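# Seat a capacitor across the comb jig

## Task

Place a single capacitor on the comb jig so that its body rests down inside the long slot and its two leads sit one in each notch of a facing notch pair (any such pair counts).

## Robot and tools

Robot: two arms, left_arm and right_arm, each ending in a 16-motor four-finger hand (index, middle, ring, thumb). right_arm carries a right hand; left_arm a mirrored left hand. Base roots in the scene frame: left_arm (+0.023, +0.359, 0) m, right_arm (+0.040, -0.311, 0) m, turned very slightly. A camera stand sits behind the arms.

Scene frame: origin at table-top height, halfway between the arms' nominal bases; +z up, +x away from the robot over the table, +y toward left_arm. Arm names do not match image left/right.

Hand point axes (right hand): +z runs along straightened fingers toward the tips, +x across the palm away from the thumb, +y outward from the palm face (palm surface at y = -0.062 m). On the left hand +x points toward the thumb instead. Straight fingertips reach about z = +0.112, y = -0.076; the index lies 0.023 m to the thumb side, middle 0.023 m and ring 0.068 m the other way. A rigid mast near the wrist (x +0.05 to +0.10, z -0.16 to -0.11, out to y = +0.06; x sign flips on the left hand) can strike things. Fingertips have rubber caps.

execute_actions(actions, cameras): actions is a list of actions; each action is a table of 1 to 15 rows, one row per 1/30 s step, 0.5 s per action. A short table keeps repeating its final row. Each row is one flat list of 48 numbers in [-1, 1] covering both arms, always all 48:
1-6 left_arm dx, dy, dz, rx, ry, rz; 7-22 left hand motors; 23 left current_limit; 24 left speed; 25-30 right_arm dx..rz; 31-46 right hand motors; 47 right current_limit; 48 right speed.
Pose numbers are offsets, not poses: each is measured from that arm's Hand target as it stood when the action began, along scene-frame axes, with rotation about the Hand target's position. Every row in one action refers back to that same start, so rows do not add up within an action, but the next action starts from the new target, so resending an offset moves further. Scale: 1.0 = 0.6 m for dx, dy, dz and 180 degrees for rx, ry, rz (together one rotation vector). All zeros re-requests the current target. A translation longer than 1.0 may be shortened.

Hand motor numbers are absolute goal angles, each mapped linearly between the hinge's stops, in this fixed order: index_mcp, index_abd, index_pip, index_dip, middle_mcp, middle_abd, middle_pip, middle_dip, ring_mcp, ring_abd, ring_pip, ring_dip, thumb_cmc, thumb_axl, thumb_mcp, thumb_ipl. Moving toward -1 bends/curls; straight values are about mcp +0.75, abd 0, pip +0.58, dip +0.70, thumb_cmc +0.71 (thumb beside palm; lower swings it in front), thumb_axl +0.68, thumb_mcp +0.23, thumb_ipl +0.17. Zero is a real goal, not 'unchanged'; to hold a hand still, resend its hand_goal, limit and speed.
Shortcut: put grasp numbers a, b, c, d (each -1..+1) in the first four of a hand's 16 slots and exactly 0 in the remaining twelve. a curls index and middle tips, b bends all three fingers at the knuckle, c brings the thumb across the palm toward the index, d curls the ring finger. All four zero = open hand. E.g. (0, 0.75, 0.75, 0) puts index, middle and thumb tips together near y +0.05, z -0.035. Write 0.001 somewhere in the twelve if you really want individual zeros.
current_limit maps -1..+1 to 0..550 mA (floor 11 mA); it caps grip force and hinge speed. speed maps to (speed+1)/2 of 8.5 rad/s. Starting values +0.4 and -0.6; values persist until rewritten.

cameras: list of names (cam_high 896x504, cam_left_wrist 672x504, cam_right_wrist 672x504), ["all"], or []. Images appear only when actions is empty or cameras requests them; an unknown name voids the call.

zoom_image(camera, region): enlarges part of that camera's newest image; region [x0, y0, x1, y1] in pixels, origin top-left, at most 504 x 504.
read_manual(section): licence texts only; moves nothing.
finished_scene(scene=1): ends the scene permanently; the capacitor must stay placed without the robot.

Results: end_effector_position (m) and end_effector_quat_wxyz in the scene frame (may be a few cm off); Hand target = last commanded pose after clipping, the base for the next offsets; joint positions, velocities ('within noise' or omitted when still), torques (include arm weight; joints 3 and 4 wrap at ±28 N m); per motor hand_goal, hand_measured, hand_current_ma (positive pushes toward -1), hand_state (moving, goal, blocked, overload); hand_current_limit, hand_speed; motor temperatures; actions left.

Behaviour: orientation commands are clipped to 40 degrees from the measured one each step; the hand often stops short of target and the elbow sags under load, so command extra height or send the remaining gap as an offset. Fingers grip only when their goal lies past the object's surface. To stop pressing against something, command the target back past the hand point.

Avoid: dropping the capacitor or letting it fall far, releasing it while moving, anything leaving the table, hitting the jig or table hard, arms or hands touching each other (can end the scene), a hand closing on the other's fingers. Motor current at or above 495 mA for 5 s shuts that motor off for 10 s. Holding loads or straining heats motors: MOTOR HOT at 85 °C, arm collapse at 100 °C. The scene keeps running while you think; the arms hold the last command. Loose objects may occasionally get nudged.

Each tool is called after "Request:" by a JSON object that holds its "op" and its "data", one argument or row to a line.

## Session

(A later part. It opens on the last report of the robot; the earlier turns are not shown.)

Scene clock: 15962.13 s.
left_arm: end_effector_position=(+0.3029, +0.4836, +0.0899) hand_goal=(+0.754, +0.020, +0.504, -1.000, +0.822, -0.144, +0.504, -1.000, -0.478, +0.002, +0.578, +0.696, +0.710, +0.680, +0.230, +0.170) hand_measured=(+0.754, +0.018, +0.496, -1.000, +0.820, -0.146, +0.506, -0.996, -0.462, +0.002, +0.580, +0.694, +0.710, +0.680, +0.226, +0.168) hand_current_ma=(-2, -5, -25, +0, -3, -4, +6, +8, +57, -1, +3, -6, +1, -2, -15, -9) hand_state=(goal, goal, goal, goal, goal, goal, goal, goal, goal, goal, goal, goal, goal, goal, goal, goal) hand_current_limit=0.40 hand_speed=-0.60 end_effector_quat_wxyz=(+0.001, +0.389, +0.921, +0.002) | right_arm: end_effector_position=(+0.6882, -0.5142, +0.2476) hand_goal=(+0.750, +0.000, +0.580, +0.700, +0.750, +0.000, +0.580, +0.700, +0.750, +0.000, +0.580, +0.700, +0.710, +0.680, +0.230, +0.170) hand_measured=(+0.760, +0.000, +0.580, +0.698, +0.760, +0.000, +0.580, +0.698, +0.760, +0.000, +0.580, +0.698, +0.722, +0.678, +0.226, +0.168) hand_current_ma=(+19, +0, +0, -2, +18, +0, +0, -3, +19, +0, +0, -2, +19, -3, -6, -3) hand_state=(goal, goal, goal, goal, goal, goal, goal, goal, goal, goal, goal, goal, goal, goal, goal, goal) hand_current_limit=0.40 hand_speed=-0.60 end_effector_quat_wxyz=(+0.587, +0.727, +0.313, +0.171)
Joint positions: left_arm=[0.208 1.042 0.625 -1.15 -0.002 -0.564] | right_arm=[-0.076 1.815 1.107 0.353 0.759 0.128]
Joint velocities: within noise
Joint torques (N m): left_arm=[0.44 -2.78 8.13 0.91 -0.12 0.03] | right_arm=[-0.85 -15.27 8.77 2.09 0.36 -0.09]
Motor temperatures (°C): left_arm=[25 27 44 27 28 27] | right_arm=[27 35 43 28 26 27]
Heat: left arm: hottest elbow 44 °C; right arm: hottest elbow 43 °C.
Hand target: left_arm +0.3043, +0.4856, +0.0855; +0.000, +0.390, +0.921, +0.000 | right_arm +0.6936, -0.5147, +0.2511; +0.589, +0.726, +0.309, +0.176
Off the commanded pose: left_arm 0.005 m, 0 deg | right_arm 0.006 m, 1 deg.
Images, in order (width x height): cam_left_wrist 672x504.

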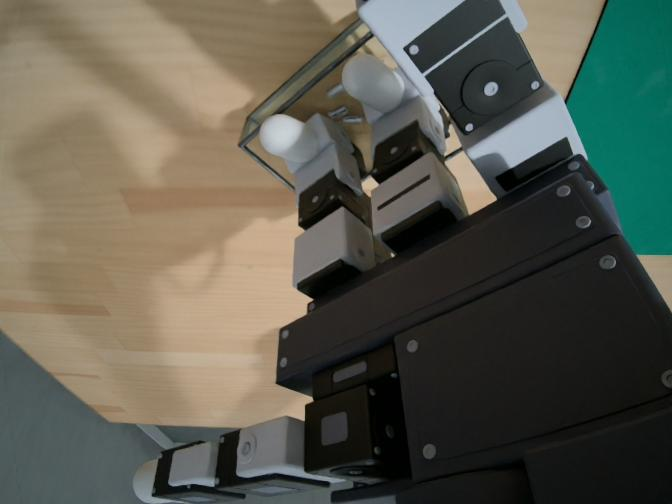

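Request:
{"op": "execute_actions", "data": {
  "actions": [
    [[0,0,0.002,0,0,0,0.8215,0.02,0.504,-1.0,0.8215,-0.145,0.504,-1.0,-0.479,0.001,0.577,0.696,0.71,0.68,0.23,0.17,0.4,-0.8,0,0,0,0,0,0,0,0,0,0,0,0,0,0,0,0,0,0,0,0,0,0,0.4,-0.6]]
  ]
}}

Request:
{"op": "execute_actions", "data": {
  "actions": [],
  "cameras": ["cam_left_wrist"]
}}

Request:
{"op": "zoom_image", "data": {
  "camera": "cam_left_wrist",
  "region": [230, 70, 430, 220]
}}

Scene clock: 16000.87 s.
left_arm: end_effector_position=(+0.3026, +0.4835, +0.0886) hand_goal=(+0.822, +0.020, +0.504, -1.000, +0.822, -0.144, +0.504, -1.000, -0.478, +0.002, +0.578, +0.696, +0.710, +0.680, +0.230, +0.170) hand_measured=(+0.818, +0.018, +0.502, -1.000, +0.820, -0.146, +0.506, -0.996, -0.462, +0.002, +0.580, +0.694, +0.710, +0.680, +0.226, +0.168) hand_current_ma=(-13, -4, -8, +0, -3, -4, +6, +8, +57, -1, +3, -6, +1, -2, -15, -9) hand_state=(goal, goal, goal, goal, goal, goal, goal, goal, goal, goal, goal, goal, goal, goal, goal, goal) hand_current_limit=0.40 hand_speed=-0.80 end_effector_quat_wxyz=(+0.000, +0.389, +0.921, +0.001) | right_arm: end_effector_position=(+0.6882, -0.5142, +0.2476) hand_goal=(+0.750, +0.000, +0.580, +0.700, +0.750, +0.000, +0.580, +0.700, +0.750, +0.000, +0.580, +0.700, +0.710, +0.680, +0.230, +0.170) hand_measured=(+0.760, +0.000, +0.580, +0.698, +0.760, +0.000, +0.580, +0.698, +0.760, +0.000, +0.580, +0.698, +0.722, +0.678, +0.226, +0.168) hand_current_ma=(+19, +0, +0, -2, +18, +0, +0, -3, +19, +0, +0, -2, +19, -3, -6, -3) hand_state=(goal, goal, goal, goal, goal, goal, goal, goal, goal, goal, goal, goal, goal, goal, goal, goal) hand_current_limit=0.40 hand_speed=-0.60 end_effector_quat_wxyz=(+0.587, +0.727, +0.313, +0.171)
Joint positions: left_arm=[0.208 1.045 0.624 -1.148 -0.001 -0.564] | right_arm=[-0.076 1.815 1.107 0.353 0.759 0.128]
Joint torques (N m): left_arm=[0.38 -3.08 8.43 0.65 -0.13 0.03] | right_arm=[-0.97 -14.74 8.77 2.13 0.39 -0.1]
Heat: left arm: hottest elbow 43 °C; right arm: hottest elbow 43 °C.
Hand target: left_arm +0.3044, +0.4856, +0.0868; +0.001, +0.390, +0.921, +0.000 | right_arm +0.6936, -0.5147, +0.2511; +0.589, +0.726, +0.309, +0.176
Off the commanded pose: left_arm 0.003 m, 0 deg | right_arm 0.006 m, 1 deg.

Scene clock: 16000.87 s.
left_arm: end_effector_position=(+0.3026, +0.4835, +0.0886) hand_goal=(+0.822, +0.020, +0.504, -1.000, +0.822, -0.144, +0.504, -1.000, -0.478, +0.002, +0.578, +0.696, +0.710, +0.680, +0.230, +0.170) hand_measured=(+0.818, +0.018, +0.502, -1.000, +0.820, -0.146, +0.506, -0.996, -0.462, +0.002, +0.580, +0.694, +0.710, +0.680, +0.226, +0.168) hand_current_ma=(-13, -4, -8, +0, -3, -4, +6, +8, +57, -1, +3, -6, +1, -2, -15, -9) hand_state=(goal, goal, goal, goal, goal, goal, goal, goal, goal, goal, goal, goal, goal, goal, goal, goal) hand_current_limit=0.40 hand_speed=-0.80 end_effector_quat_wxyz=(+0.000, +0.389, +0.921, +0.001) | right_arm: end_effector_position=(+0.6882, -0.5142, +0.2476) hand_goal=(+0.750, +0.000, +0.580, +0.700, +0.750, +0.000, +0.580, +0.700, +0.750, +0.000, +0.580, +0.700, +0.710, +0.680, +0.230, +0.170) hand_measured=(+0.760, +0.000, +0.580, +0.698, +0.760, +0.000, +0.580, +0.698, +0.760, +0.000, +0.580, +0.698, +0.722, +0.678, +0.226, +0.168) hand_current_ma=(+19, +0, +0, -2, +18, +0, +0, -3, +19, +0, +0, -2, +19, -3, -6, -3) hand_state=(goal, goal, goal, goal, goal, goal, goal, goal, goal, goal, goal, goal, goal, goal, goal, goal) hand_current_limit=0.40 hand_speed=-0.60 end_effector_quat_wxyz=(+0.587, +0.727, +0.313, +0.171)
Joint positions: left_arm=[0.208 1.045 0.624 -1.148 -0.001 -0.564] | right_arm=[-0.076 1.815 1.107 0.353 0.759 0.128]
Joint velocities: within noise
Joint torques (N m): left_arm=[0.38 -3.08 8.43 0.65 -0.13 0.03] | right_arm=[-0.97 -14.74 8.77 2.13 0.39 -0.1]
Motor temperatures (°C): left_arm=[25 27 43 27 28 27] | right_arm=[27 35 43 28 26 27]
Heat: left arm: hottest elbow 43 °C; right arm: hottest elbow 43 °C.
Hand target: left_arm +0.3044, +0.4856, +0.0868; +0.001, +0.390, +0.921, +0.000 | right_arm +0.6936, -0.5147, +0.2511; +0.589, +0.726, +0.309, +0.176
Off the commanded pose: left_arm 0.003 m, 0 deg | right_arm 0.006 m, 1 deg.
Images, in order (width x height): cam_left_wrist 672x504.

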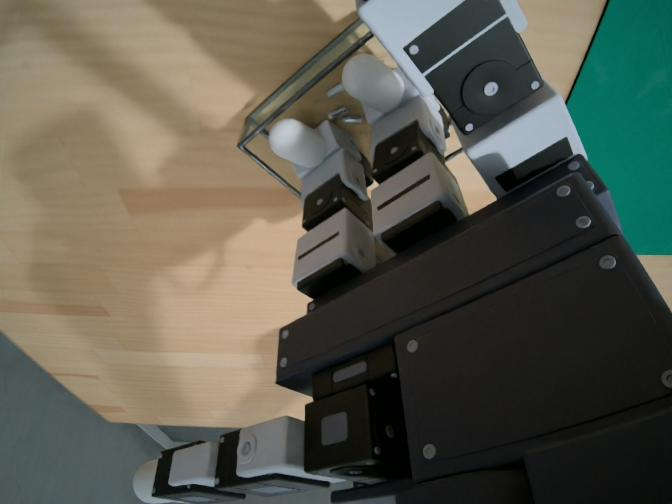

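Scaled by 2.520 from the camera's 672x504 image, which has a finer 960x720 frame.

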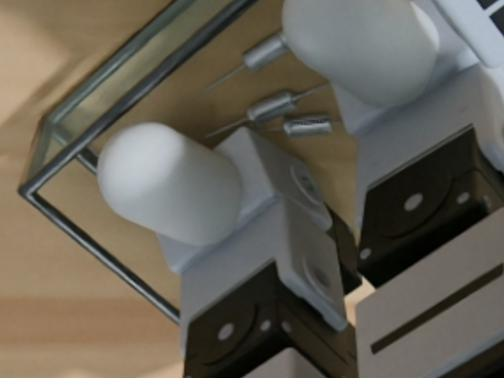

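Request:
{"op": "execute_actions", "data": {
  "actions": [
    [[0,0,0,0,0,0,0.8215,0.02,0.504,-1.0,0.8215,-0.05,0.504,-1.0,-0.479,0.001,0.577,0.696,0.71,0.68,0.23,0.17,0.4,-0.96,0,0,0,0,0,0,0,0,0,0,0,0,0,0,0,0,0,0,0,0,0,0,0.4,-0.6]]
  ],
  "cameras": ["cam_left_wrist"]
}}

Request:
{"op": "zoom_image", "data": {
  "camera": "cam_left_wrist",
  "region": [300, 80, 400, 155]
}}

Scene clock: 16021.60 s.
left_arm: end_effector_position=(+0.3026, +0.4835, +0.0886) hand_goal=(+0.822, +0.020, +0.504, -1.000, +0.822, -0.050, +0.504, -1.000, -0.478, +0.002, +0.578, +0.696, +0.710, +0.680, +0.230, +0.170) hand_measured=(+0.818, +0.018, +0.502, -1.000, +0.820, -0.052, +0.506, -0.996, -0.462, +0.002, +0.580, +0.694, +0.710, +0.680, +0.226, +0.168) hand_current_ma=(-13, -4, -8, +0, -3, -6, +6, +8, +57, -1, +3, -6, +1, -2, -15, -9) hand_state=(goal, goal, goal, goal, goal, goal, goal, goal, goal, goal, goal, goal, goal, goal, goal, goal) hand_current_limit=0.40 hand_speed=-0.96 end_effector_quat_wxyz=(+0.000, +0.389, +0.921, +0.001) | right_arm: end_effector_position=(+0.6882, -0.5142, +0.2476) hand_goal=(+0.750, +0.000, +0.580, +0.700, +0.750, +0.000, +0.580, +0.700, +0.750, +0.000, +0.580, +0.700, +0.710, +0.680, +0.230, +0.170) hand_measured=(+0.760, +0.000, +0.580, +0.698, +0.760, +0.000, +0.580, +0.698, +0.760, +0.000, +0.580, +0.698, +0.722, +0.678, +0.226, +0.168) hand_current_ma=(+19, +0, +0, -2, +18, +0, +0, -3, +19, +0, +0, -2, +19, -3, -6, -3) hand_state=(goal, goal, goal, goal, goal, goal, goal, goal, goal, goal, goal, goal, goal, goal, goal, goal) hand_current_limit=0.40 hand_speed=-0.60 end_effector_quat_wxyz=(+0.587, +0.727, +0.313, +0.171)
Joint positions: left_arm=[0.208 1.045 0.624 -1.148 -0.001 -0.564] | right_arm=[-0.076 1.815 1.107 0.353 0.759 0.128]
Joint torques (N m): left_arm=[0.44 -3.08 8.42 0.66 -0.13 0.03] | right_arm=[-0.97 -15.21 8.77 2.17 0.39 -0.08]
Heat: left arm: hottest elbow 43 °C; right arm: hottest elbow 43 °C.
Hand target: left_arm +0.3044, +0.4856, +0.0868; +0.001, +0.390, +0.921, +0.000 | right_arm +0.6936, -0.5147, +0.2511; +0.589, +0.726, +0.309, +0.176
Off the commanded pose: left_arm 0.003 m, 0 deg | right_arm 0.006 m, 1 deg.
Images, in order (width x height): cam_left_wrist 672x504.

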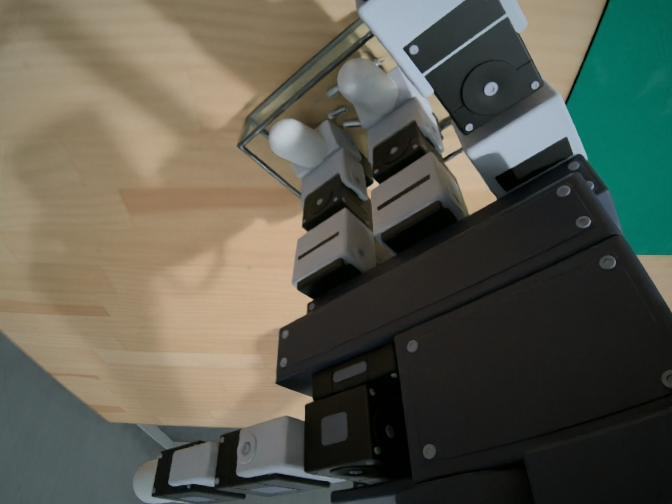

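Scaled by 5.040 from the camera's 672x504 image, which has a finer 960x720 frame.

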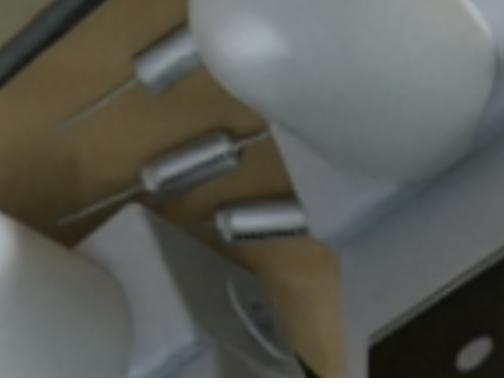

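Request:
{"op": "execute_actions", "data": {
  "actions": [
    [[0,0,0,0,0,0,0.8215,0.02,0.504,-1.0,0.8215,0.03,0.504,-1.0,-0.479,0.001,0.577,0.696,0.71,0.68,0.23,0.17,0.4,-0.96,0,0,0,0,0,0,0,0,0,0,0,0,0,0,0,0,0,0,0,0,0,0,0.4,-0.6]]
  ],
  "cameras": ["cam_left_wrist"]
}}

Request:
{"op": "zoom_image", "data": {
  "camera": "cam_left_wrist",
  "region": [300, 80, 400, 155]
}}

Scene clock: 16036.73 s.
left_arm: end_effector_position=(+0.3026, +0.4835, +0.0886) hand_goal=(+0.822, +0.020, +0.504, -1.000, +0.822, +0.030, +0.504, -1.000, -0.478, +0.002, +0.578, +0.696, +0.710, +0.680, +0.230, +0.170) hand_measured=(+0.818, +0.018, +0.502, -1.000, +0.820, +0.028, +0.506, -0.996, -0.462, +0.002, +0.580, +0.694, +0.710, +0.680, +0.226, +0.168) hand_current_ma=(-13, -4, -8, +0, -3, -7, +6, +8, +57, -1, +3, -6, +1, -2, -15, -9) hand_state=(goal, goal, goal, goal, goal, goal, goal, goal, goal, goal, goal, goal, goal, goal, goal, goal) hand_current_limit=0.40 hand_speed=-0.96 end_effector_quat_wxyz=(+0.000, +0.389, +0.921, +0.001) | right_arm: end_effector_position=(+0.6882, -0.5142, +0.2476) hand_goal=(+0.750, +0.000, +0.580, +0.700, +0.750, +0.000, +0.580, +0.700, +0.750, +0.000, +0.580, +0.700, +0.710, +0.680, +0.230, +0.170) hand_measured=(+0.760, +0.000, +0.580, +0.698, +0.760, +0.000, +0.580, +0.698, +0.760, +0.000, +0.580, +0.698, +0.722, +0.678, +0.226, +0.168) hand_current_ma=(+19, +0, +0, -2, +18, +0, +0, -3, +19, +0, +0, -2, +19, -3, -6, -3) hand_state=(goal, goal, goal, goal, goal, goal, goal, goal, goal, goal, goal, goal, goal, goal, goal, goal) hand_current_limit=0.40 hand_speed=-0.60 end_effector_quat_wxyz=(+0.587, +0.727, +0.313, +0.171)
Joint positions: left_arm=[0.208 1.045 0.624 -1.148 -0.001 -0.564] | right_arm=[-0.076 1.815 1.107 0.353 0.759 0.128]
Joint torques (N m): left_arm=[0.5 -3.02 8.43 0.66 -0.14 0.03] | right_arm=[-0.79 -15.09 8.76 1.98 0.38 -0.08]
Heat: left arm: hottest elbow 43 °C; right arm: hottest elbow 43 °C.
Hand target: left_arm +0.3044, +0.4856, +0.0868; +0.001, +0.390, +0.921, +0.000 | right_arm +0.6936, -0.5147, +0.2511; +0.589, +0.726, +0.309, +0.176
Off the commanded pose: left_arm 0.003 m, 0 deg | right_arm 0.006 m, 1 deg.
Images, in order (width x height): cam_left_wrist 672x504.

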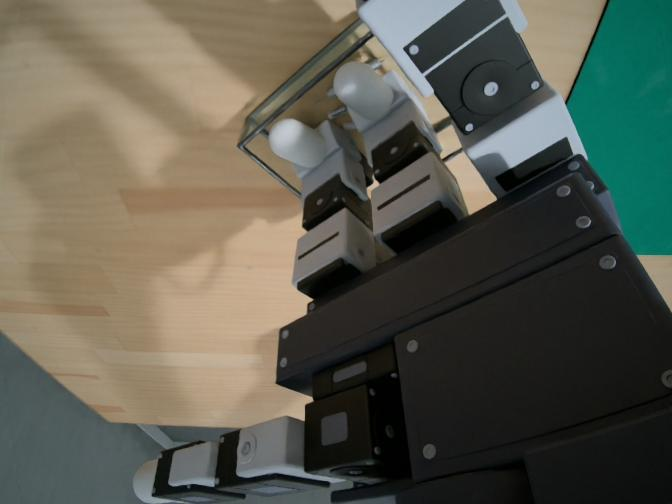

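Scaled by 5.040 from the camera's 672x504 image, which has a finer 960x720 frame.

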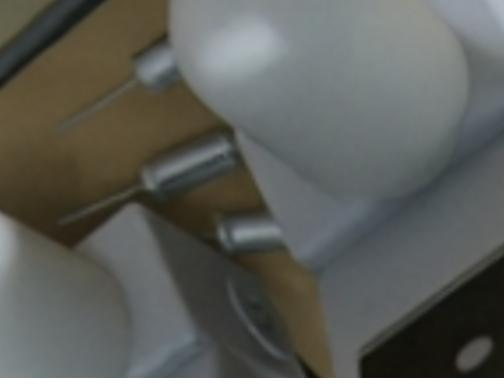

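Request:
{"op": "execute_actions", "data": {
  "actions": [
    [[0,0,0,0,0,0,0.8215,0.02,0.504,-1.0,0.8215,0.085,0.504,-1.0,-0.479,0.001,0.577,0.696,0.71,0.68,0.23,0.17,0.4,-0.96,0,0,0,0,0,0,0,0,0,0,0,0,0,0,0,0,0,0,0,0,0,0,0.4,-0.6]]
  ],
  "cameras": ["cam_left_wrist"]
}}

Request:
{"op": "zoom_image", "data": {
  "camera": "cam_left_wrist",
  "region": [300, 80, 400, 155]
}}

Scene clock: 16046.87 s.
left_arm: end_effector_position=(+0.3026, +0.4835, +0.0886) hand_goal=(+0.822, +0.020, +0.504, -1.000, +0.822, +0.086, +0.504, -1.000, -0.478, +0.002, +0.578, +0.696, +0.710, +0.680, +0.230, +0.170) hand_measured=(+0.818, +0.018, +0.502, -1.000, +0.820, +0.082, +0.506, -0.996, -0.462, +0.002, +0.580, +0.694, +0.710, +0.680, +0.226, +0.168) hand_current_ma=(-13, -4, -8, +0, -3, -8, +6, +8, +57, -1, +3, -6, +1, -2, -15, -9) hand_state=(goal, goal, goal, goal, goal, goal, goal, goal, goal, goal, goal, goal, goal, goal, goal, goal) hand_current_limit=0.40 hand_speed=-0.96 end_effector_quat_wxyz=(+0.000, +0.389, +0.921, +0.001) | right_arm: end_effector_position=(+0.6882, -0.5142, +0.2476) hand_goal=(+0.750, +0.000, +0.580, +0.700, +0.750, +0.000, +0.580, +0.700, +0.750, +0.000, +0.580, +0.700, +0.710, +0.680, +0.230, +0.170) hand_measured=(+0.760, +0.000, +0.580, +0.698, +0.760, +0.000, +0.580, +0.698, +0.760, +0.000, +0.580, +0.698, +0.722, +0.678, +0.226, +0.168) hand_current_ma=(+19, +0, +0, -2, +18, +0, +0, -3, +19, +0, +0, -2, +19, -3, -6, -3) hand_state=(goal, goal, goal, goal, goal, goal, goal, goal, goal, goal, goal, goal, goal, goal, goal, goal) hand_current_limit=0.40 hand_speed=-0.60 end_effector_quat_wxyz=(+0.587, +0.727, +0.313, +0.171)
Joint positions: left_arm=[0.208 1.045 0.624 -1.148 -0.001 -0.564] | right_arm=[-0.076 1.815 1.107 0.353 0.759 0.128]
Joint torques (N m): left_arm=[0.38 -3.14 8.39 0.65 -0.13 0.03] | right_arm=[-0.85 -15.03 8.84 2.07 0.38 -0.07]
Heat: left arm: hottest elbow 43 °C; right arm: hottest elbow 43 °C.
Hand target: left_arm +0.3044, +0.4856, +0.0868; +0.001, +0.390, +0.921, +0.000 | right_arm +0.6936, -0.5147, +0.2511; +0.589, +0.726, +0.309, +0.176
Off the commanded pose: left_arm 0.003 m, 0 deg | right_arm 0.006 m, 1 deg.
Images, in order (width x height): cam_left_wrist 672x504.

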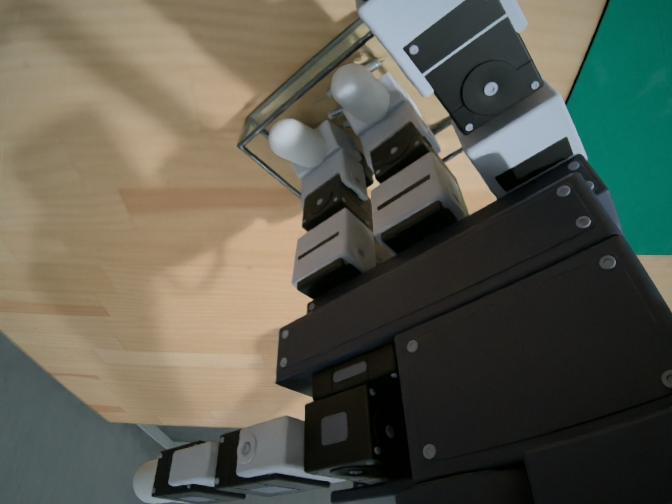

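Scaled by 5.040 from the camera's 672x504 image, which has a finer 960x720 frame.

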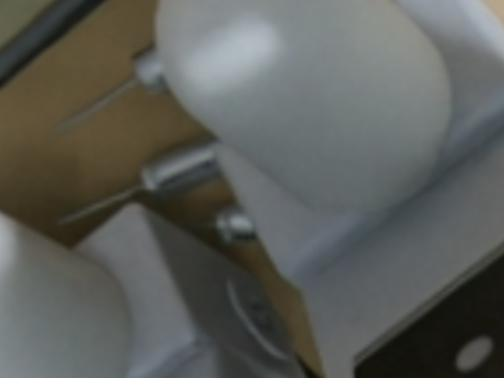

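Request:
{"op": "execute_actions", "data": {
  "actions": [
    [[0,0,0,0,0,0,0.8215,0.02,0.504,-1.0,0.8215,0.115,0.504,-1.0,-0.479,0.001,0.577,0.696,0.71,0.68,0.23,0.17,0.4,-0.96,0,0,0,0,0,0,0,0,0,0,0,0,0,0,0,0,0,0,0,0,0,0,0.4,-0.6]]
  ],
  "cameras": ["cam_left_wrist"]
}}

Request:
{"op": "zoom_image", "data": {
  "camera": "cam_left_wrist",
  "region": [300, 80, 400, 155]
}}

Scene clock: 16054.43 s.
left_arm: end_effector_position=(+0.3026, +0.4835, +0.0886) hand_goal=(+0.822, +0.020, +0.504, -1.000, +0.822, +0.116, +0.504, -1.000, -0.478, +0.002, +0.578, +0.696, +0.710, +0.680, +0.230, +0.170) hand_measured=(+0.818, +0.018, +0.502, -1.000, +0.820, +0.112, +0.506, -0.996, -0.462, +0.002, +0.580, +0.694, +0.710, +0.680, +0.226, +0.168) hand_current_ma=(-13, -4, -8, +0, -3, -8, +6, +8, +57, -1, +3, -6, +1, -2, -15, -9) hand_state=(goal, goal, goal, goal, goal, goal, goal, goal, goal, goal, goal, goal, goal, goal, goal, goal) hand_current_limit=0.40 hand_speed=-0.96 end_effector_quat_wxyz=(+0.000, +0.389, +0.921, +0.001) | right_arm: end_effector_position=(+0.6882, -0.5142, +0.2476) hand_goal=(+0.750, +0.000, +0.580, +0.700, +0.750, +0.000, +0.580, +0.700, +0.750, +0.000, +0.580, +0.700, +0.710, +0.680, +0.230, +0.170) hand_measured=(+0.760, +0.000, +0.580, +0.698, +0.760, +0.000, +0.580, +0.698, +0.760, +0.000, +0.580, +0.698, +0.722, +0.678, +0.226, +0.168) hand_current_ma=(+19, +0, +0, -2, +18, +0, +0, -3, +19, +0, +0, -2, +19, -3, -6, -3) hand_state=(goal, goal, goal, goal, goal, goal, goal, goal, goal, goal, goal, goal, goal, goal, goal, goal) hand_current_limit=0.40 hand_speed=-0.60 end_effector_quat_wxyz=(+0.587, +0.727, +0.313, +0.171)
Joint positions: left_arm=[0.208 1.045 0.624 -1.148 -0.001 -0.564] | right_arm=[-0.076 1.815 1.107 0.353 0.759 0.128]
Joint torques (N m): left_arm=[0.44 -3.08 8.43 0.65 -0.13 0.03] | right_arm=[-0.85 -15.27 8.75 2.1 0.41 -0.09]
Heat: left arm: hottest elbow 43 °C; right arm: hottest elbow 43 °C.
Hand target: left_arm +0.3044, +0.4856, +0.0868; +0.001, +0.390, +0.921, +0.000 | right_arm +0.6936, -0.5147, +0.2511; +0.589, +0.726, +0.309, +0.176
Off the commanded pose: left_arm 0.003 m, 0 deg | right_arm 0.006 m, 1 deg.
Images, in order (width x height): cam_left_wrist 672x504.

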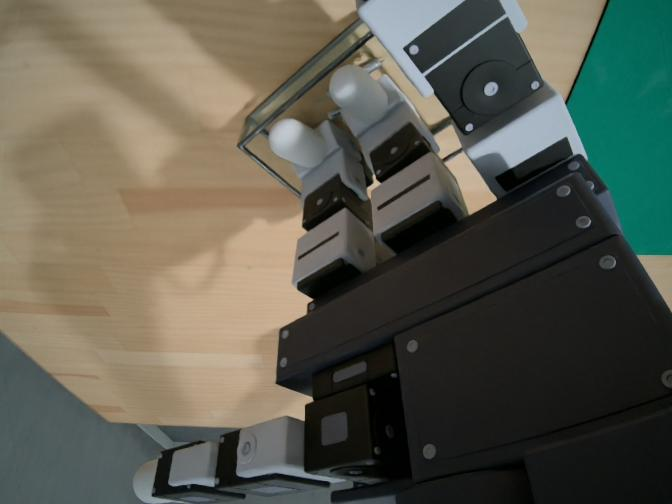

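Scaled by 5.040 from the camera's 672x504 image, which has a finer 960x720 frame.

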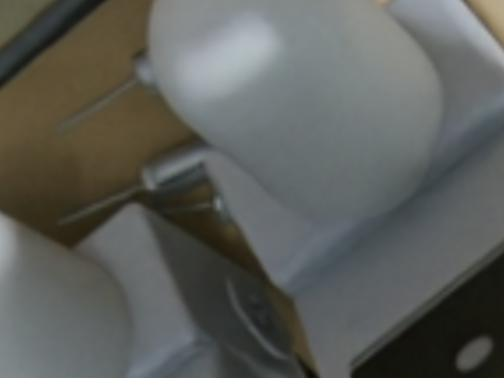

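Request:
{"op": "execute_actions", "data": {
  "actions": [
    [[0,0,0,0,0,0,0.8215,0.02,0.504,-1.0,0.8215,-0.12,0.504,-1.0,-0.479,0.001,0.577,0.696,0.71,0.68,0.23,0.17,0.4,-0.93,0,0,0,0,0,0,0,0,0,0,0,0,0,0,0,0,0,0,0,0,0,0,0.4,-0.6]]
  ],
  "cameras": ["cam_left_wrist","cam_high"]
}}

Request:
{"op": "zoom_image", "data": {
  "camera": "cam_left_wrist",
  "region": [300, 80, 400, 155]
}}

Request:
{"op": "zoom_image", "data": {
  "camera": "cam_high",
  "region": [150, 300, 290, 420]
}}

Scene clock: 16162.03 s.
left_arm: end_effector_position=(+0.3026, +0.4835, +0.0886) hand_goal=(+0.822, +0.020, +0.504, -1.000, +0.822, -0.120, +0.504, -1.000, -0.478, +0.002, +0.578, +0.696, +0.710, +0.680, +0.230, +0.170) hand_measured=(+0.818, +0.018, +0.502, -1.000, +0.820, -0.116, +0.506, -0.996, -0.462, +0.002, +0.580, +0.694, +0.710, +0.680, +0.226, +0.168) hand_current_ma=(-13, -4, -8, +0, -3, +8, +6, +8, +57, -1, +3, -6, +1, -2, -15, -9) hand_state=(goal, goal, goal, goal, goal, goal, goal, goal, goal, goal, goal, goal, goal, goal, goal, goal) hand_current_limit=0.40 hand_speed=-0.93 end_effector_quat_wxyz=(+0.000, +0.389, +0.921, +0.001) | right_arm: end_effector_position=(+0.6882, -0.5142, +0.2476) hand_goal=(+0.750, +0.000, +0.580, +0.700, +0.750, +0.000, +0.580, +0.700, +0.750, +0.000, +0.580, +0.700, +0.710, +0.680, +0.230, +0.170) hand_measured=(+0.760, +0.000, +0.580, +0.698, +0.760, +0.000, +0.580, +0.698, +0.760, +0.000, +0.580, +0.698, +0.722, +0.678, +0.226, +0.168) hand_current_ma=(+19, +0, +0, -2, +18, +0, +0, -3, +19, +0, +0, -2, +19, -3, -6, -3) hand_state=(goal, goal, goal, goal, goal, goal, goal, goal, goal, goal, goal, goal, goal, goal, goal, goal) hand_current_limit=0.40 hand_speed=-0.60 end_effector_quat_wxyz=(+0.587, +0.727, +0.313, +0.171)
Joint positions: left_arm=[0.208 1.045 0.624 -1.148 -0.001 -0.564] | right_arm=[-0.076 1.815 1.107 0.353 0.759 0.128]
Joint torques (N m): left_arm=[0.38 -3.08 8.43 0.64 -0.13 0.03] | right_arm=[-0.79 -15.03 8.85 2.11 0.41 -0.1]
Heat: left arm: hottest elbow 43 °C; right arm: hottest elbow 43 °C.
Hand target: left_arm +0.3044, +0.4856, +0.0868; +0.001, +0.390, +0.921, +0.000 | right_arm +0.6936, -0.5147, +0.2511; +0.589, +0.726, +0.309, +0.176
Off the commanded pose: left_arm 0.003 m, 0 deg | right_arm 0.006 m, 1 deg.
Images, in order (width x height): cam_high 896x504, cam_left_wrist 672x504.

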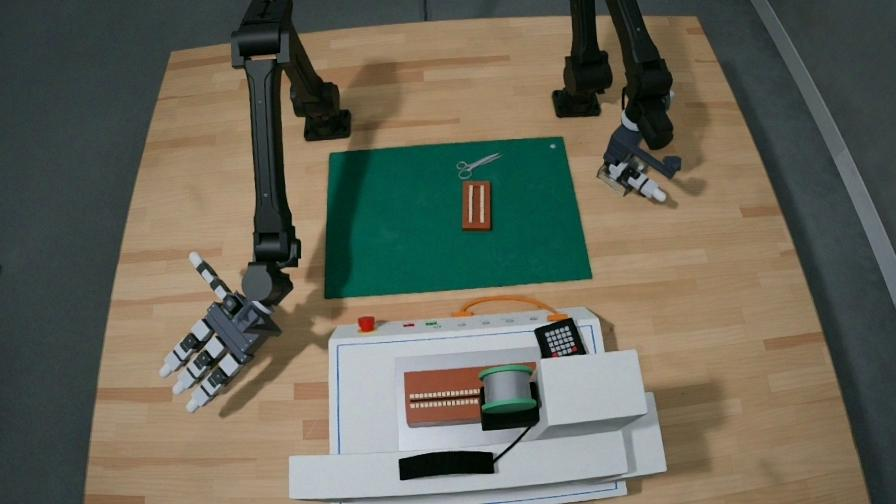

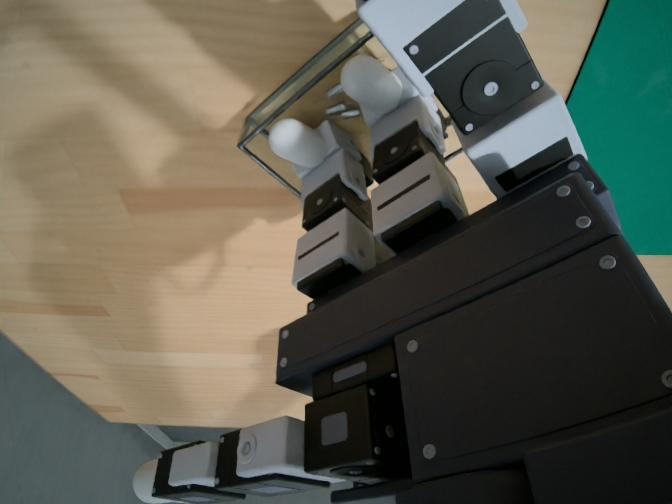

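Scaled by 5.040 from the camera's 672x504 image, which has a finer 960x720 frame.

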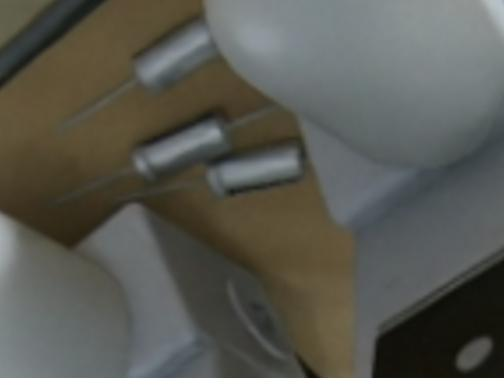

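Scaled by 3.600 from the camera's 896x504 image, which has a finer 1280x720 frame.

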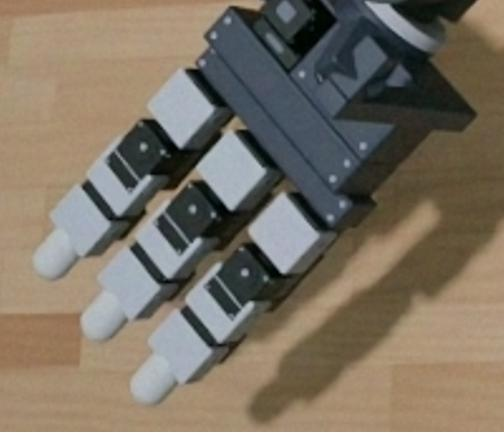

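Request:
{"op": "execute_actions", "data": {
  "actions": [
    [[0,0,0,0,0,0,0.794,0.02,0.533,-1.0,0.794,-0.165,0.533,-1.0,-0.479,0.001,0.577,0.696,0.71,0.68,0.23,0.17,0.4,-0.93,0,0,0,0,0,0,0,0,0,0,0,0,0,0,0,0,0,0,0,0,0,0,0.4,-0.6]]
  ],
  "cameras": ["cam_left_wrist"]
}}

Request:
{"op": "zoom_image", "data": {
  "camera": "cam_left_wrist",
  "region": [300, 80, 400, 155]
}}

Scene clock: 16230.87 s.
left_arm: end_effector_position=(+0.3026, +0.4835, +0.0886) hand_goal=(+0.794, +0.020, +0.534, -1.000, +0.794, -0.164, +0.534, -1.000, -0.478, +0.002, +0.578, +0.696, +0.710, +0.680, +0.230, +0.170) hand_measured=(+0.796, +0.018, +0.532, -1.000, +0.798, -0.158, +0.532, -0.998, -0.462, +0.002, +0.580, +0.694, +0.710, +0.680, +0.226, +0.168) hand_current_ma=(+3, -4, -8, +0, +13, +14, -7, +3, +57, -1, +3, -6, +1, -2, -15, -9) hand_state=(goal, goal, goal, goal, goal, goal, goal, goal, goal, goal, goal, goal, goal, goal, goal, goal) hand_current_limit=0.40 hand_speed=-0.93 end_effector_quat_wxyz=(+0.000, +0.389, +0.921, +0.001) | right_arm: end_effector_position=(+0.6882, -0.5142, +0.2476) hand_goal=(+0.750, +0.000, +0.580, +0.700, +0.750, +0.000, +0.580, +0.700, +0.750, +0.000, +0.580, +0.700, +0.710, +0.680, +0.230, +0.170) hand_measured=(+0.760, +0.000, +0.580, +0.698, +0.760, +0.000, +0.580, +0.698, +0.760, +0.000, +0.580, +0.698, +0.722, +0.678, +0.226, +0.168) hand_current_ma=(+19, +0, +0, -2, +18, +0, +0, -3, +19, +0, +0, -2, +19, -3, -6, -3) hand_state=(goal, goal, goal, goal, goal, goal, goal, goal, goal, goal, goal, goal, goal, goal, goal, goal) hand_current_limit=0.40 hand_speed=-0.60 end_effector_quat_wxyz=(+0.587, +0.727, +0.313, +0.171)
Joint positions: left_arm=[0.208 1.045 0.624 -1.148 -0.001 -0.564] | right_arm=[-0.076 1.815 1.107 0.353 0.759 0.128]
Joint torques (N m): left_arm=[0.38 -3.02 8.43 0.68 -0.13 0.03] | right_arm=[-0.91 -14.86 8.76 2.1 0.42 -0.07]
Heat: left arm: hottest elbow 43 °C; right arm: hottest elbow 43 °C.
Hand target: left_arm +0.3044, +0.4856, +0.0868; +0.001, +0.390, +0.921, +0.000 | right_arm +0.6936, -0.5147, +0.2511; +0.589, +0.726, +0.309, +0.176
Off the commanded pose: left_arm 0.003 m, 0 deg | right_arm 0.006 m, 1 deg.
Images, in order (width x height): cam_left_wrist 672x504.

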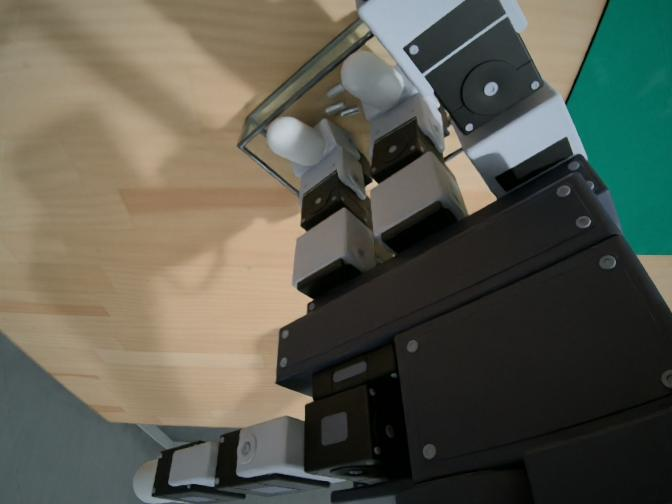

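Scaled by 5.040 from the camera's 672x504 image, which has a finer 960x720 frame.

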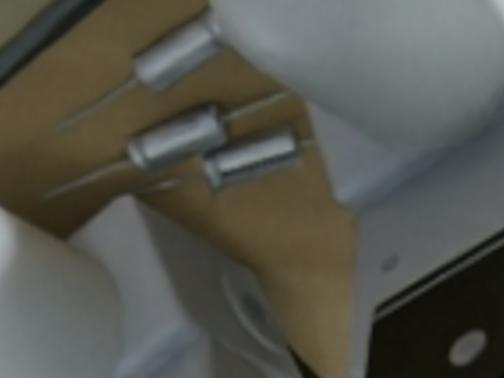

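Request:
{"op": "execute_actions", "data": {
  "actions": [],
  "cameras": ["cam_left_wrist", "cam_high"]
}}

Request:
{"op": "zoom_image", "data": {
  "camera": "cam_left_wrist",
  "region": [300, 80, 400, 155]
}}

Scene clock: 16303.13 s.
left_arm: end_effector_position=(+0.3026, +0.4835, +0.0886) hand_goal=(+0.794, +0.020, +0.534, -1.000, +0.794, -0.164, +0.534, -1.000, -0.478, +0.002, +0.578, +0.696, +0.710, +0.680, +0.230, +0.170) hand_measured=(+0.796, +0.018, +0.532, -1.000, +0.798, -0.158, +0.532, -0.998, -0.462, +0.002, +0.580, +0.694, +0.710, +0.680, +0.226, +0.168) hand_current_ma=(+3, -4, -8, +0, +13, +14, -7, +3, +57, -1, +3, -6, +1, -2, -15, -9) hand_state=(goal, goal, goal, goal, goal, goal, goal, goal, goal, goal, goal, goal, goal, goal, goal, goal) hand_current_limit=0.40 hand_speed=-0.93 end_effector_quat_wxyz=(+0.000, +0.389, +0.921, +0.001) | right_arm: end_effector_position=(+0.6882, -0.5142, +0.2476) hand_goal=(+0.750, +0.000, +0.580, +0.700, +0.750, +0.000, +0.580, +0.700, +0.750, +0.000, +0.580, +0.700, +0.710, +0.680, +0.230, +0.170) hand_measured=(+0.760, +0.000, +0.580, +0.698, +0.760, +0.000, +0.580, +0.698, +0.760, +0.000, +0.580, +0.698, +0.722, +0.678, +0.226, +0.168) hand_current_ma=(+19, +0, +0, -2, +18, +0, +0, -3, +19, +0, +0, -2, +19, -3, -6, -3) hand_state=(goal, goal, goal, goal, goal, goal, goal, goal, goal, goal, goal, goal, goal, goal, goal, goal) hand_current_limit=0.40 hand_speed=-0.60 end_effector_quat_wxyz=(+0.587, +0.727, +0.313, +0.171)
Joint positions: left_arm=[0.208 1.045 0.624 -1.148 -0.001 -0.564] | right_arm=[-0.076 1.815 1.107 0.353 0.759 0.128]
Joint velocities: within noise
Joint torques (N m): left_arm=[0.44 -3.08 8.42 0.65 -0.13 0.03] | right_arm=[-0.85 -15.21 8.73 2.03 0.37 -0.07]
Motor temperatures (°C): left_arm=[25 27 43 27 28 27] | right_arm=[27 35 43 28 26 27]
Heat: left arm: hottest elbow 43 °C; right arm: hottest elbow 43 °C.
Hand target: left_arm +0.3044, +0.4856, +0.0868; +0.001, +0.390, +0.921, +0.000 | right_arm +0.6936, -0.5147, +0.2511; +0.589, +0.726, +0.309, +0.176
Off the commanded pose: left_arm 0.003 m, 0 deg | right_arm 0.006 m, 1 deg.
Images, in order (width x height): cam_high 896x504, cam_left_wrist 672x504.

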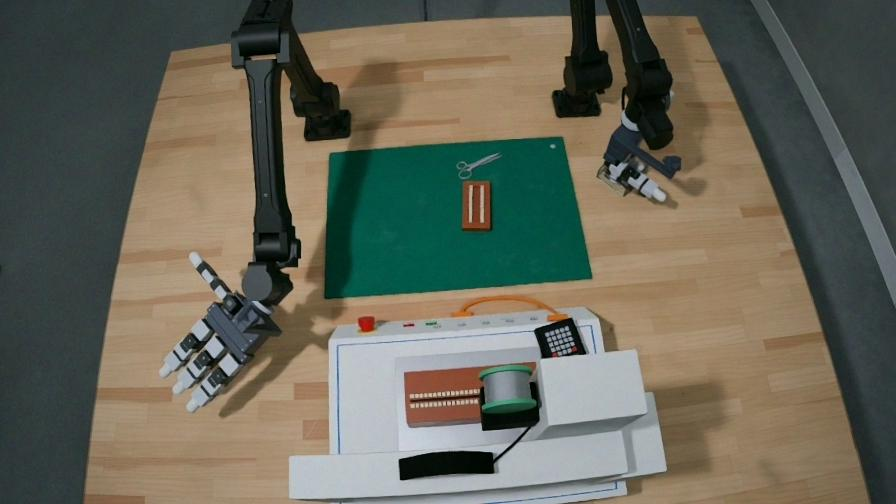

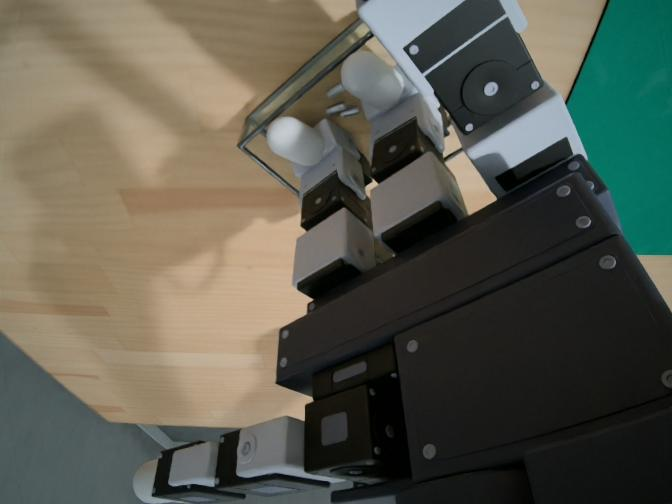

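Scaled by 5.040 from the camera's 672x504 image, which has a finer 960x720 frame.

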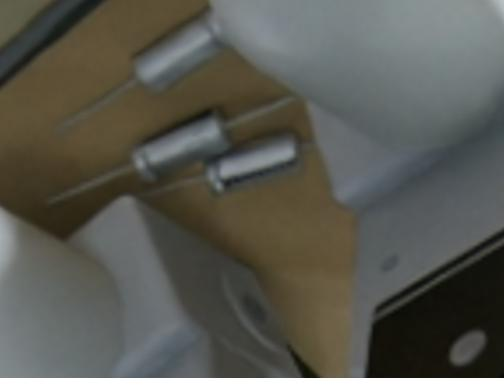

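Request:
{"op": "execute_actions", "data": {
  "actions": [
    [[0,0,0.01,0,0,0,0.794,0.02,0.533,-1.0,0.794,-0.165,0.533,-1.0,-0.479,0.001,0.577,0.696,0.71,0.68,0.23,0.17,0.4,-0.6,0,0,0,0,0,0,0,0,0,0,0,0,0,0,0,0,0,0,0,0,0,0,0.4,-0.6],[0,0,0.02,0,0,0,0.794,0.02,0.533,-1.0,0.794,-0.165,0.533,-1.0,-0.479,0.001,0.577,0.696,0.71,0.68,0.23,0.17,0.4,-0.6,0,0,0,0,0,0,0,0,0,0,0,0,0,0,0,0,0,0,0,0,0,0,0.4,-0.6],[0,0,0.03,0,0,0,0.794,0.02,0.533,-1.0,0.794,-0.165,0.533,-1.0,-0.479,0.001,0.577,0.696,0.71,0.68,0.23,0.17,0.4,-0.6,0,0,0,0,0,0,0,0,0,0,0,0,0,0,0,0,0,0,0,0,0,0,0.4,-0.6],[0,0,0.04,0,0,0,0.794,0.02,0.533,-1.0,0.794,-0.165,0.533,-1.0,-0.479,0.001,0.577,0.696,0.71,0.68,0.23,0.17,0.4,-0.6,0,0,0,0,0,0,0,0,0,0,0,0,0,0,0,0,0,0,0,0,0,0,0.4,-0.6],[0,0,0.05,0,0,0,0.794,0.02,0.533,-1.0,0.794,-0.165,0.533,-1.0,-0.479,0.001,0.577,0.696,0.71,0.68,0.23,0.17,0.4,-0.6,0,0,0,0,0,0,0,0,0,0,0,0,0,0,0,0,0,0,0,0,0,0,0.4,-0.6],[0,0,0.06,0,0,0,0.794,0.02,0.533,-1.0,0.794,-0.165,0.533,-1.0,-0.479,0.001,0.577,0.696,0.71,0.68,0.23,0.17,0.4,-0.6,0,0,0,0,0,0,0,0,0,0,0,0,0,0,0,0,0,0,0,0,0,0,0.4,-0.6],[0,0,0.07,0,0,0,0.794,0.02,0.533,-1.0,0.794,-0.165,0.533,-1.0,-0.479,0.001,0.577,0.696,0.71,0.68,0.23,0.17,0.4,-0.6,0,0,0,0,0,0,0,0,0,0,0,0,0,0,0,0,0,0,0,0,0,0,0.4,-0.6],[0,0,0.08,0,0,0,0.794,0.02,0.533,-1.0,0.794,-0.165,0.533,-1.0,-0.479,0.001,0.577,0.696,0.71,0.68,0.23,0.17,0.4,-0.6,0,0,0,0,0,0,0,0,0,0,0,0,0,0,0,0,0,0,0,0,0,0,0.4,-0.6],[0,0,0.09,0,0,0,0.794,0.02,0.533,-1.0,0.794,-0.165,0.533,-1.0,-0.479,0.001,0.577,0.696,0.71,0.68,0.23,0.17,0.4,-0.6,0,0,0,0,0,0,0,0,0,0,0,0,0,0,0,0,0,0,0,0,0,0,0.4,-0.6],[0,0,0.10,0,0,0,0.794,0.02,0.533,-1.0,0.794,-0.165,0.533,-1.0,-0.479,0.001,0.577,0.696,0.71,0.68,0.23,0.17,0.4,-0.6,0,0,0,0,0,0,0,0,0,0,0,0,0,0,0,0,0,0,0,0,0,0,0.4,-0.6],[0,0,0.11,0,0,0,0.794,0.02,0.533,-1.0,0.794,-0.165,0.533,-1.0,-0.479,0.001,0.577,0.696,0.71,0.68,0.23,0.17,0.4,-0.6,0,0,0,0,0,0,0,0,0,0,0,0,0,0,0,0,0,0,0,0,0,0,0.4,-0.6],[0,0,0.12,0,0,0,0.794,0.02,0.533,-1.0,0.794,-0.165,0.533,-1.0,-0.479,0.001,0.577,0.696,0.71,0.68,0.23,0.17,0.4,-0.6,0,0,0,0,0,0,0,0,0,0,0,0,0,0,0,0,0,0,0,0,0,0,0.4,-0.6],[0,0,0.13,0,0,0,0.794,0.02,0.533,-1.0,0.794,-0.165,0.533,-1.0,-0.479,0.001,0.577,0.696,0.71,0.68,0.23,0.17,0.4,-0.6,0,0,0,0,0,0,0,0,0,0,0,0,0,0,0,0,0,0,0,0,0,0,0.4,-0.6],[0,0,0.14,0,0,0,0.794,0.02,0.533,-1.0,0.794,-0.165,0.533,-1.0,-0.479,0.001,0.577,0.696,0.71,0.68,0.23,0.17,0.4,-0.6,0,0,0,0,0,0,0,0,0,0,0,0,0,0,0,0,0,0,0,0,0,0,0.4,-0.6],[0,0,0.15,0,0,0,0.794,0.02,0.533,-1.0,0.794,-0.165,0.533,-1.0,-0.479,0.001,0.577,0.696,0.71,0.68,0.23,0.17,0.4,-0.6,0,0,0,0,0,0,0,0,0,0,0,0,0,0,0,0,0,0,0,0,0,0,0.4,-0.6]]
  ],
  "cameras": ["cam_left_wrist"]
}}

Scene clock: 16706.43 s.
left_arm: end_effector_position=(+0.2912, +0.4812, +0.1515) hand_goal=(+0.794, +0.020, +0.534, -1.000, +0.794, -0.164, +0.534, -1.000, -0.478, +0.002, +0.578, +0.696, +0.710, +0.680, +0.230, +0.170) hand_measured=(+0.792, +0.018, +0.532, -1.000, +0.792, -0.160, +0.532, -0.998, -0.462, +0.002, +0.580, +0.694, +0.710, +0.680, +0.226, +0.168) hand_current_ma=(-5, -6, -8, +0, -6, +7, -6, +3, +57, -1, +3, -6, +1, -2, -15, -9) hand_state=(goal, goal, goal, goal, goal, goal, goal, goal, goal, goal, goal, goal, goal, goal, goal, goal) hand_current_limit=0.40 hand_speed=-0.60 end_effector_quat_wxyz=(-0.014, +0.389, +0.921, -0.009) | right_arm: end_effector_position=(+0.6882, -0.5142, +0.2476) hand_goal=(+0.750, +0.000, +0.580, +0.700, +0.750, +0.000, +0.580, +0.700, +0.750, +0.000, +0.580, +0.700, +0.710, +0.680, +0.230, +0.170) hand_measured=(+0.760, +0.000, +0.580, +0.698, +0.760, +0.000, +0.580, +0.698, +0.760, +0.000, +0.580, +0.698, +0.722, +0.678, +0.226, +0.168) hand_current_ma=(+19, +0, +0, -2, +18, +0, +0, -3, +19, +0, +0, -2, +19, -3, -6, -3) hand_state=(goal, goal, goal, goal, goal, goal, goal, goal, goal, goal, goal, goal, goal, goal, goal, goal) hand_current_limit=0.40 hand_speed=-0.60 end_effector_quat_wxyz=(+0.587, +0.727, +0.313, +0.171)
Joint positions: left_arm=[0.209 0.967 0.756 -1.394 -0.001 -0.562] | right_arm=[-0.076 1.815 1.107 0.353 0.759 0.128]
Joint torques (N m): left_arm=[0.56 -3.37 12.37 -0.03 -0.26 0.02] | right_arm=[-1.14 -15.38 8.72 2.15 0.38 -0.07]
Heat: left arm: hottest elbow 42 °C; right arm: hottest elbow 43 °C.
Hand target: left_arm +0.3044, +0.4855, +0.1767; +0.001, +0.390, +0.921, +0.000 | right_arm +0.6936, -0.5147, +0.2511; +0.589, +0.726, +0.309, +0.176
Off the commanded pose: left_arm 0.029 m, 2 deg | right_arm 0.006 m, 1 deg.
Images, in order (width x height): cam_left_wrist 672x504.

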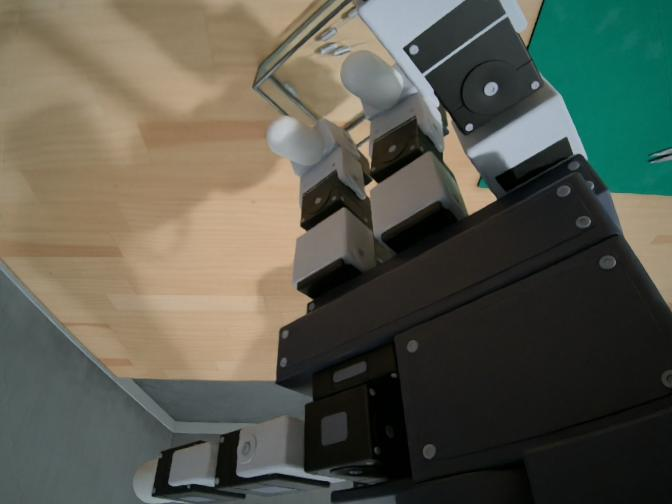

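Request:
{"op": "zoom_image", "data": {
  "camera": "cam_left_wrist",
  "region": [240, 0, 400, 120]
}}

Scaled by 3.150 from the camera's 672x504 image, which has a finer 960x720 frame.

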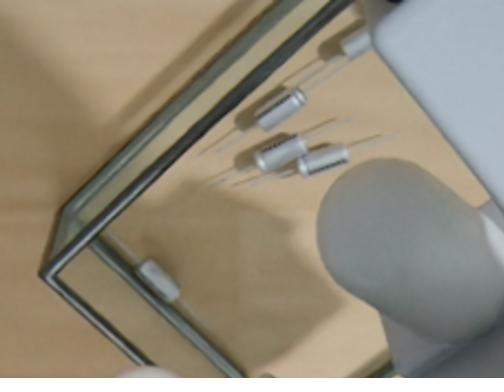

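Request:
{"op": "execute_actions", "data": {
  "actions": [
    [[0.003,-0.006,0.004,0,0,-0.01,0.794,0.02,0.533,-1.0,0.794,-0.1,0.533,-1.0,-0.479,0.001,0.577,0.696,0.71,0.68,0.23,0.17,0.4,-0.6,0,0,0,0,0,0,0,0,0,0,0,0,0,0,0,0,0,0,0,0,0,0,0.4,-0.6],[0.008,-0.016,0.008,0,0,-0.028,0.794,0.02,0.533,-1.0,0.794,0,0.533,-1.0,-0.479,0.001,0.577,0.696,0.71,0.68,0.23,0.17,0.4,-0.6,0,0,0,0,0,0,0,0,0,0,0,0,0,0,0,0,0,0,0,0,0,0,0.4,-0.6],[0.014,-0.028,0.013,0,0,-0.048,0.794,0.02,0.533,-1.0,0.794,0,0.533,-1.0,-0.479,0.001,0.577,0.696,0.71,0.68,0.23,0.17,0.4,-0.6,0,0,0,0,0,0,0,0,0,0,0,0,0,0,0,0,0,0,0,0,0,0,0.4,-0.6],[0.021,-0.042,0.018,0,0,-0.072,0.794,0.02,0.533,-1.0,0.794,0,0.533,-1.0,-0.479,0.001,0.577,0.696,0.71,0.68,0.23,0.17,0.4,-0.6,0,0,0,0,0,0,0,0,0,0,0,0,0,0,0,0,0,0,0,0,0,0,0.4,-0.6],[0.028,-0.056,0.022,0,0,-0.096,0.794,0.02,0.533,-1.0,0.794,0,0.533,-1.0,-0.479,0.001,0.577,0.696,0.71,0.68,0.23,0.17,0.4,-0.6,0,0,0,0,0,0,0,0,0,0,0,0,0,0,0,0,0,0,0,0,0,0,0.4,-0.6],[0.035,-0.07,0.025,0,0,-0.12,0.794,0.02,0.533,-1.0,0.794,0,0.533,-1.0,-0.479,0.001,0.577,0.696,0.71,0.68,0.23,0.17,0.4,-0.6,0,0,0,0,0,0,0,0,0,0,0,0,0,0,0,0,0,0,0,0,0,0,0.4,-0.6],[0.041,-0.0825,0.025,0,0,-0.1417,0.794,0.02,0.533,-1.0,0.794,0,0.533,-1.0,-0.479,0.001,0.577,0.696,0.71,0.68,0.23,0.17,0.4,-0.6,0,0,0,0,0,0,0,0,0,0,0,0,0,0,0,0,0,0,0,0,0,0,0.4,-0.6]]
  ],
  "cameras": ["cam_left_wrist"]
}}

Scene clock: 16751.87 s.
left_arm: end_effector_position=(+0.3123, +0.4357, +0.1685) hand_goal=(+0.794, +0.020, +0.534, -1.000, +0.794, +0.000, +0.534, -1.000, -0.478, +0.002, +0.578, +0.696, +0.710, +0.680, +0.230, +0.170) hand_measured=(+0.792, +0.018, +0.532, -1.000, +0.792, -0.002, +0.532, -0.998, -0.462, +0.002, +0.580, +0.694, +0.710, +0.680, +0.226, +0.168) hand_current_ma=(-5, -6, -8, +0, -6, -6, -6, +3, +57, -1, +3, -6, +1, -2, -15, -9) hand_state=(goal, goal, goal, goal, goal, goal, goal, goal, goal, goal, goal, goal, goal, goal, goal, goal) hand_current_limit=0.40 hand_speed=-0.60 end_effector_quat_wxyz=(-0.018, +0.577, +0.816, -0.011) | right_arm: end_effector_position=(+0.6882, -0.5142, +0.2476) hand_goal=(+0.750, +0.000, +0.580, +0.700, +0.750, +0.000, +0.580, +0.700, +0.750, +0.000, +0.580, +0.700, +0.710, +0.680, +0.230, +0.170) hand_measured=(+0.760, +0.000, +0.580, +0.698, +0.760, +0.000, +0.580, +0.698, +0.760, +0.000, +0.580, +0.698, +0.722, +0.678, +0.226, +0.168) hand_current_ma=(+19, +0, +0, -2, +18, +0, +0, -3, +19, +0, +0, -2, +19, -3, -6, -3) hand_state=(goal, goal, goal, goal, goal, goal, goal, goal, goal, goal, goal, goal, goal, goal, goal, goal) hand_current_limit=0.40 hand_speed=-0.60 end_effector_quat_wxyz=(+0.587, +0.727, +0.313, +0.171)
Joint positions: left_arm=[0.121 0.934 0.785 -1.465 -0.008 -0.219] | right_arm=[-0.076 1.815 1.107 0.353 0.759 0.128]
Joint torques (N m): left_arm=[-0.21 -2.84 13.24 0.05 -0.05 0] | right_arm=[-0.67 -15.27 8.76 2.1 0.4 -0.09]
Heat: left arm: hottest elbow 42 °C; right arm: hottest elbow 43 °C.
Hand target: left_arm +0.3290, +0.4360, +0.1918; +0.001, +0.584, +0.812, +0.000 | right_arm +0.6936, -0.5147, +0.2511; +0.589, +0.726, +0.309, +0.176
Off the commanded pose: left_arm 0.028 m, 3 deg | right_arm 0.006 m, 1 deg.
Images, in order (width x height): cam_left_wrist 672x504.

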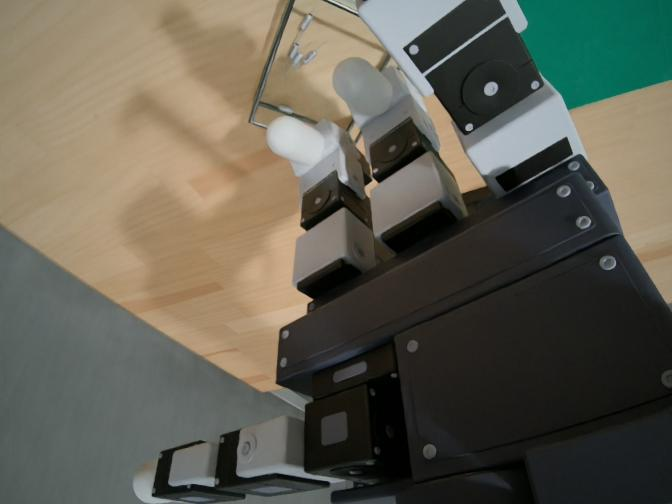

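Request:
{"op": "execute_actions", "data": {
  "actions": [
    [[0,0,-0.01,0,0,0,0.698,0.001,0.577,0.7,1,0,1,1,-0.479,0.001,0.577,0.696,0.71,0.68,0.23,0.17,0.4,-0.3,0,0,0,0,0,0,0,0,0,0,0,0,0,0,0,0,0,0,0,0,0,0,0.4,-0.6],[0,0,-0.02,0,0,0,0.698,0.001,0.577,0.7,1,0,1,1,-0.479,0.001,0.577,0.696,0.71,0.68,0.23,0.17,0.4,-0.3,0,0,0,0,0,0,0,0,0,0,0,0,0,0,0,0,0,0,0,0,0,0,0.4,-0.6],[0,0,-0.03,0,0,0,0.698,0.001,0.577,0.7,1,0,1,1,-0.479,0.001,0.577,0.696,0.71,0.68,0.23,0.17,0.4,-0.3,0,0,0,0,0,0,0,0,0,0,0,0,0,0,0,0,0,0,0,0,0,0,0.4,-0.6],[0,0,-0.04,0,0,0,0.698,0.001,0.577,0.7,1,0,1,1,-0.479,0.001,0.577,0.696,0.71,0.68,0.23,0.17,0.4,-0.3,0,0,0,0,0,0,0,0,0,0,0,0,0,0,0,0,0,0,0,0,0,0,0.4,-0.6],[0,0,-0.05,0,0,0,0.698,0.001,0.577,0.7,1,0,1,1,-0.479,0.001,0.577,0.696,0.71,0.68,0.23,0.17,0.4,-0.3,0,0,0,0,0,0,0,0,0,0,0,0,0,0,0,0,0,0,0,0,0,0,0.4,-0.6]]
  ],
  "cameras": ["cam_left_wrist"]
}}

Request:
{"op": "zoom_image", "data": {
  "camera": "cam_left_wrist",
  "region": [230, 0, 430, 150]
}}

Scene clock: 16771.00 s.
left_arm: end_effector_position=(+0.3253, +0.4357, +0.1625) hand_goal=(+0.698, +0.002, +0.578, +0.700, +1.000, +0.000, +1.000, +1.000, -0.478, +0.002, +0.578, +0.696, +0.710, +0.680, +0.230, +0.170) hand_measured=(+0.700, +0.006, +0.576, +0.698, +0.990, -0.002, +0.994, +0.996, -0.462, +0.002, +0.580, +0.694, +0.710, +0.680, +0.226, +0.168) hand_current_ma=(+4, +7, -7, -8, -30, -6, -17, -8, +57, -1, +3, -6, +1, -2, -15, -9) hand_state=(goal, goal, goal, goal, goal, goal, goal, goal, goal, goal, goal, goal, goal, goal, goal, goal) hand_current_limit=0.40 hand_speed=-0.30 end_effector_quat_wxyz=(-0.002, +0.581, +0.814, +0.000) | right_arm: end_effector_position=(+0.6882, -0.5142, +0.2476) hand_goal=(+0.750, +0.000, +0.580, +0.700, +0.750, +0.000, +0.580, +0.700, +0.750, +0.000, +0.580, +0.700, +0.710, +0.680, +0.230, +0.170) hand_measured=(+0.760, +0.000, +0.580, +0.698, +0.760, +0.000, +0.580, +0.698, +0.760, +0.000, +0.580, +0.698, +0.722, +0.678, +0.226, +0.168) hand_current_ma=(+19, +0, +0, -2, +18, +0, +0, -3, +19, +0, +0, -2, +19, -3, -6, -3) hand_state=(goal, goal, goal, goal, goal, goal, goal, goal, goal, goal, goal, goal, goal, goal, goal, goal) hand_current_limit=0.40 hand_speed=-0.60 end_effector_quat_wxyz=(+0.587, +0.727, +0.313, +0.171)
Joint positions: left_arm=[0.121 0.946 0.769 -1.396 -0.002 -0.21] | right_arm=[-0.076 1.815 1.107 0.353 0.759 0.128]
Joint torques (N m): left_arm=[0.03 -2.43 9.13 0.73 -0.04 0.03] | right_arm=[-0.62 -14.74 8.81 2.04 0.39 -0.09]
Heat: left arm: hottest elbow 43 °C; right arm: hottest elbow 43 °C.
Hand target: left_arm +0.3289, +0.4360, +0.1617; +0.000, +0.584, +0.812, +0.000 | right_arm +0.6936, -0.5147, +0.2511; +0.589, +0.726, +0.309, +0.176
Off the commanded pose: left_arm 0.004 m, 1 deg | right_arm 0.006 m, 1 deg.
Images, in order (width x height): cam_left_wrist 672x504.

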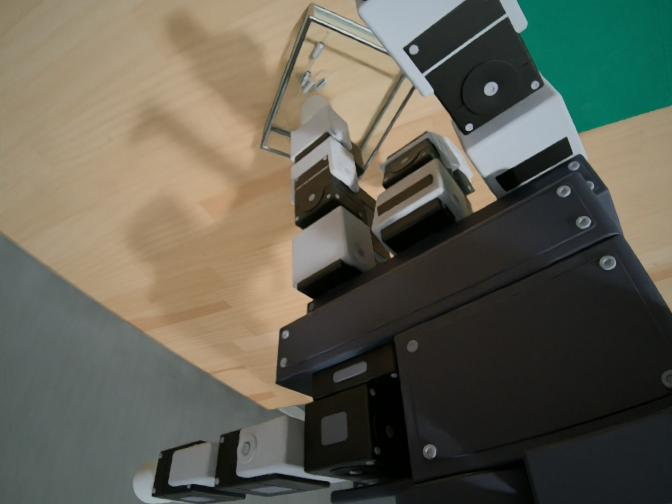

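Scaled by 2.520 from the camera's 672x504 image, which has a finer 960x720 frame.

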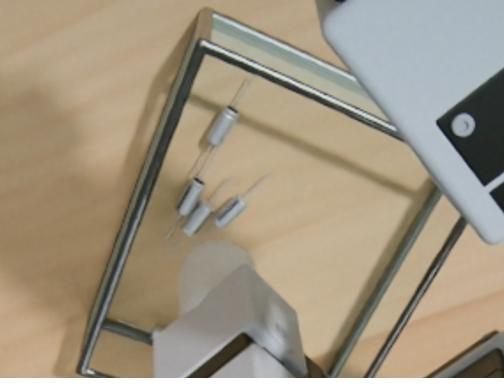

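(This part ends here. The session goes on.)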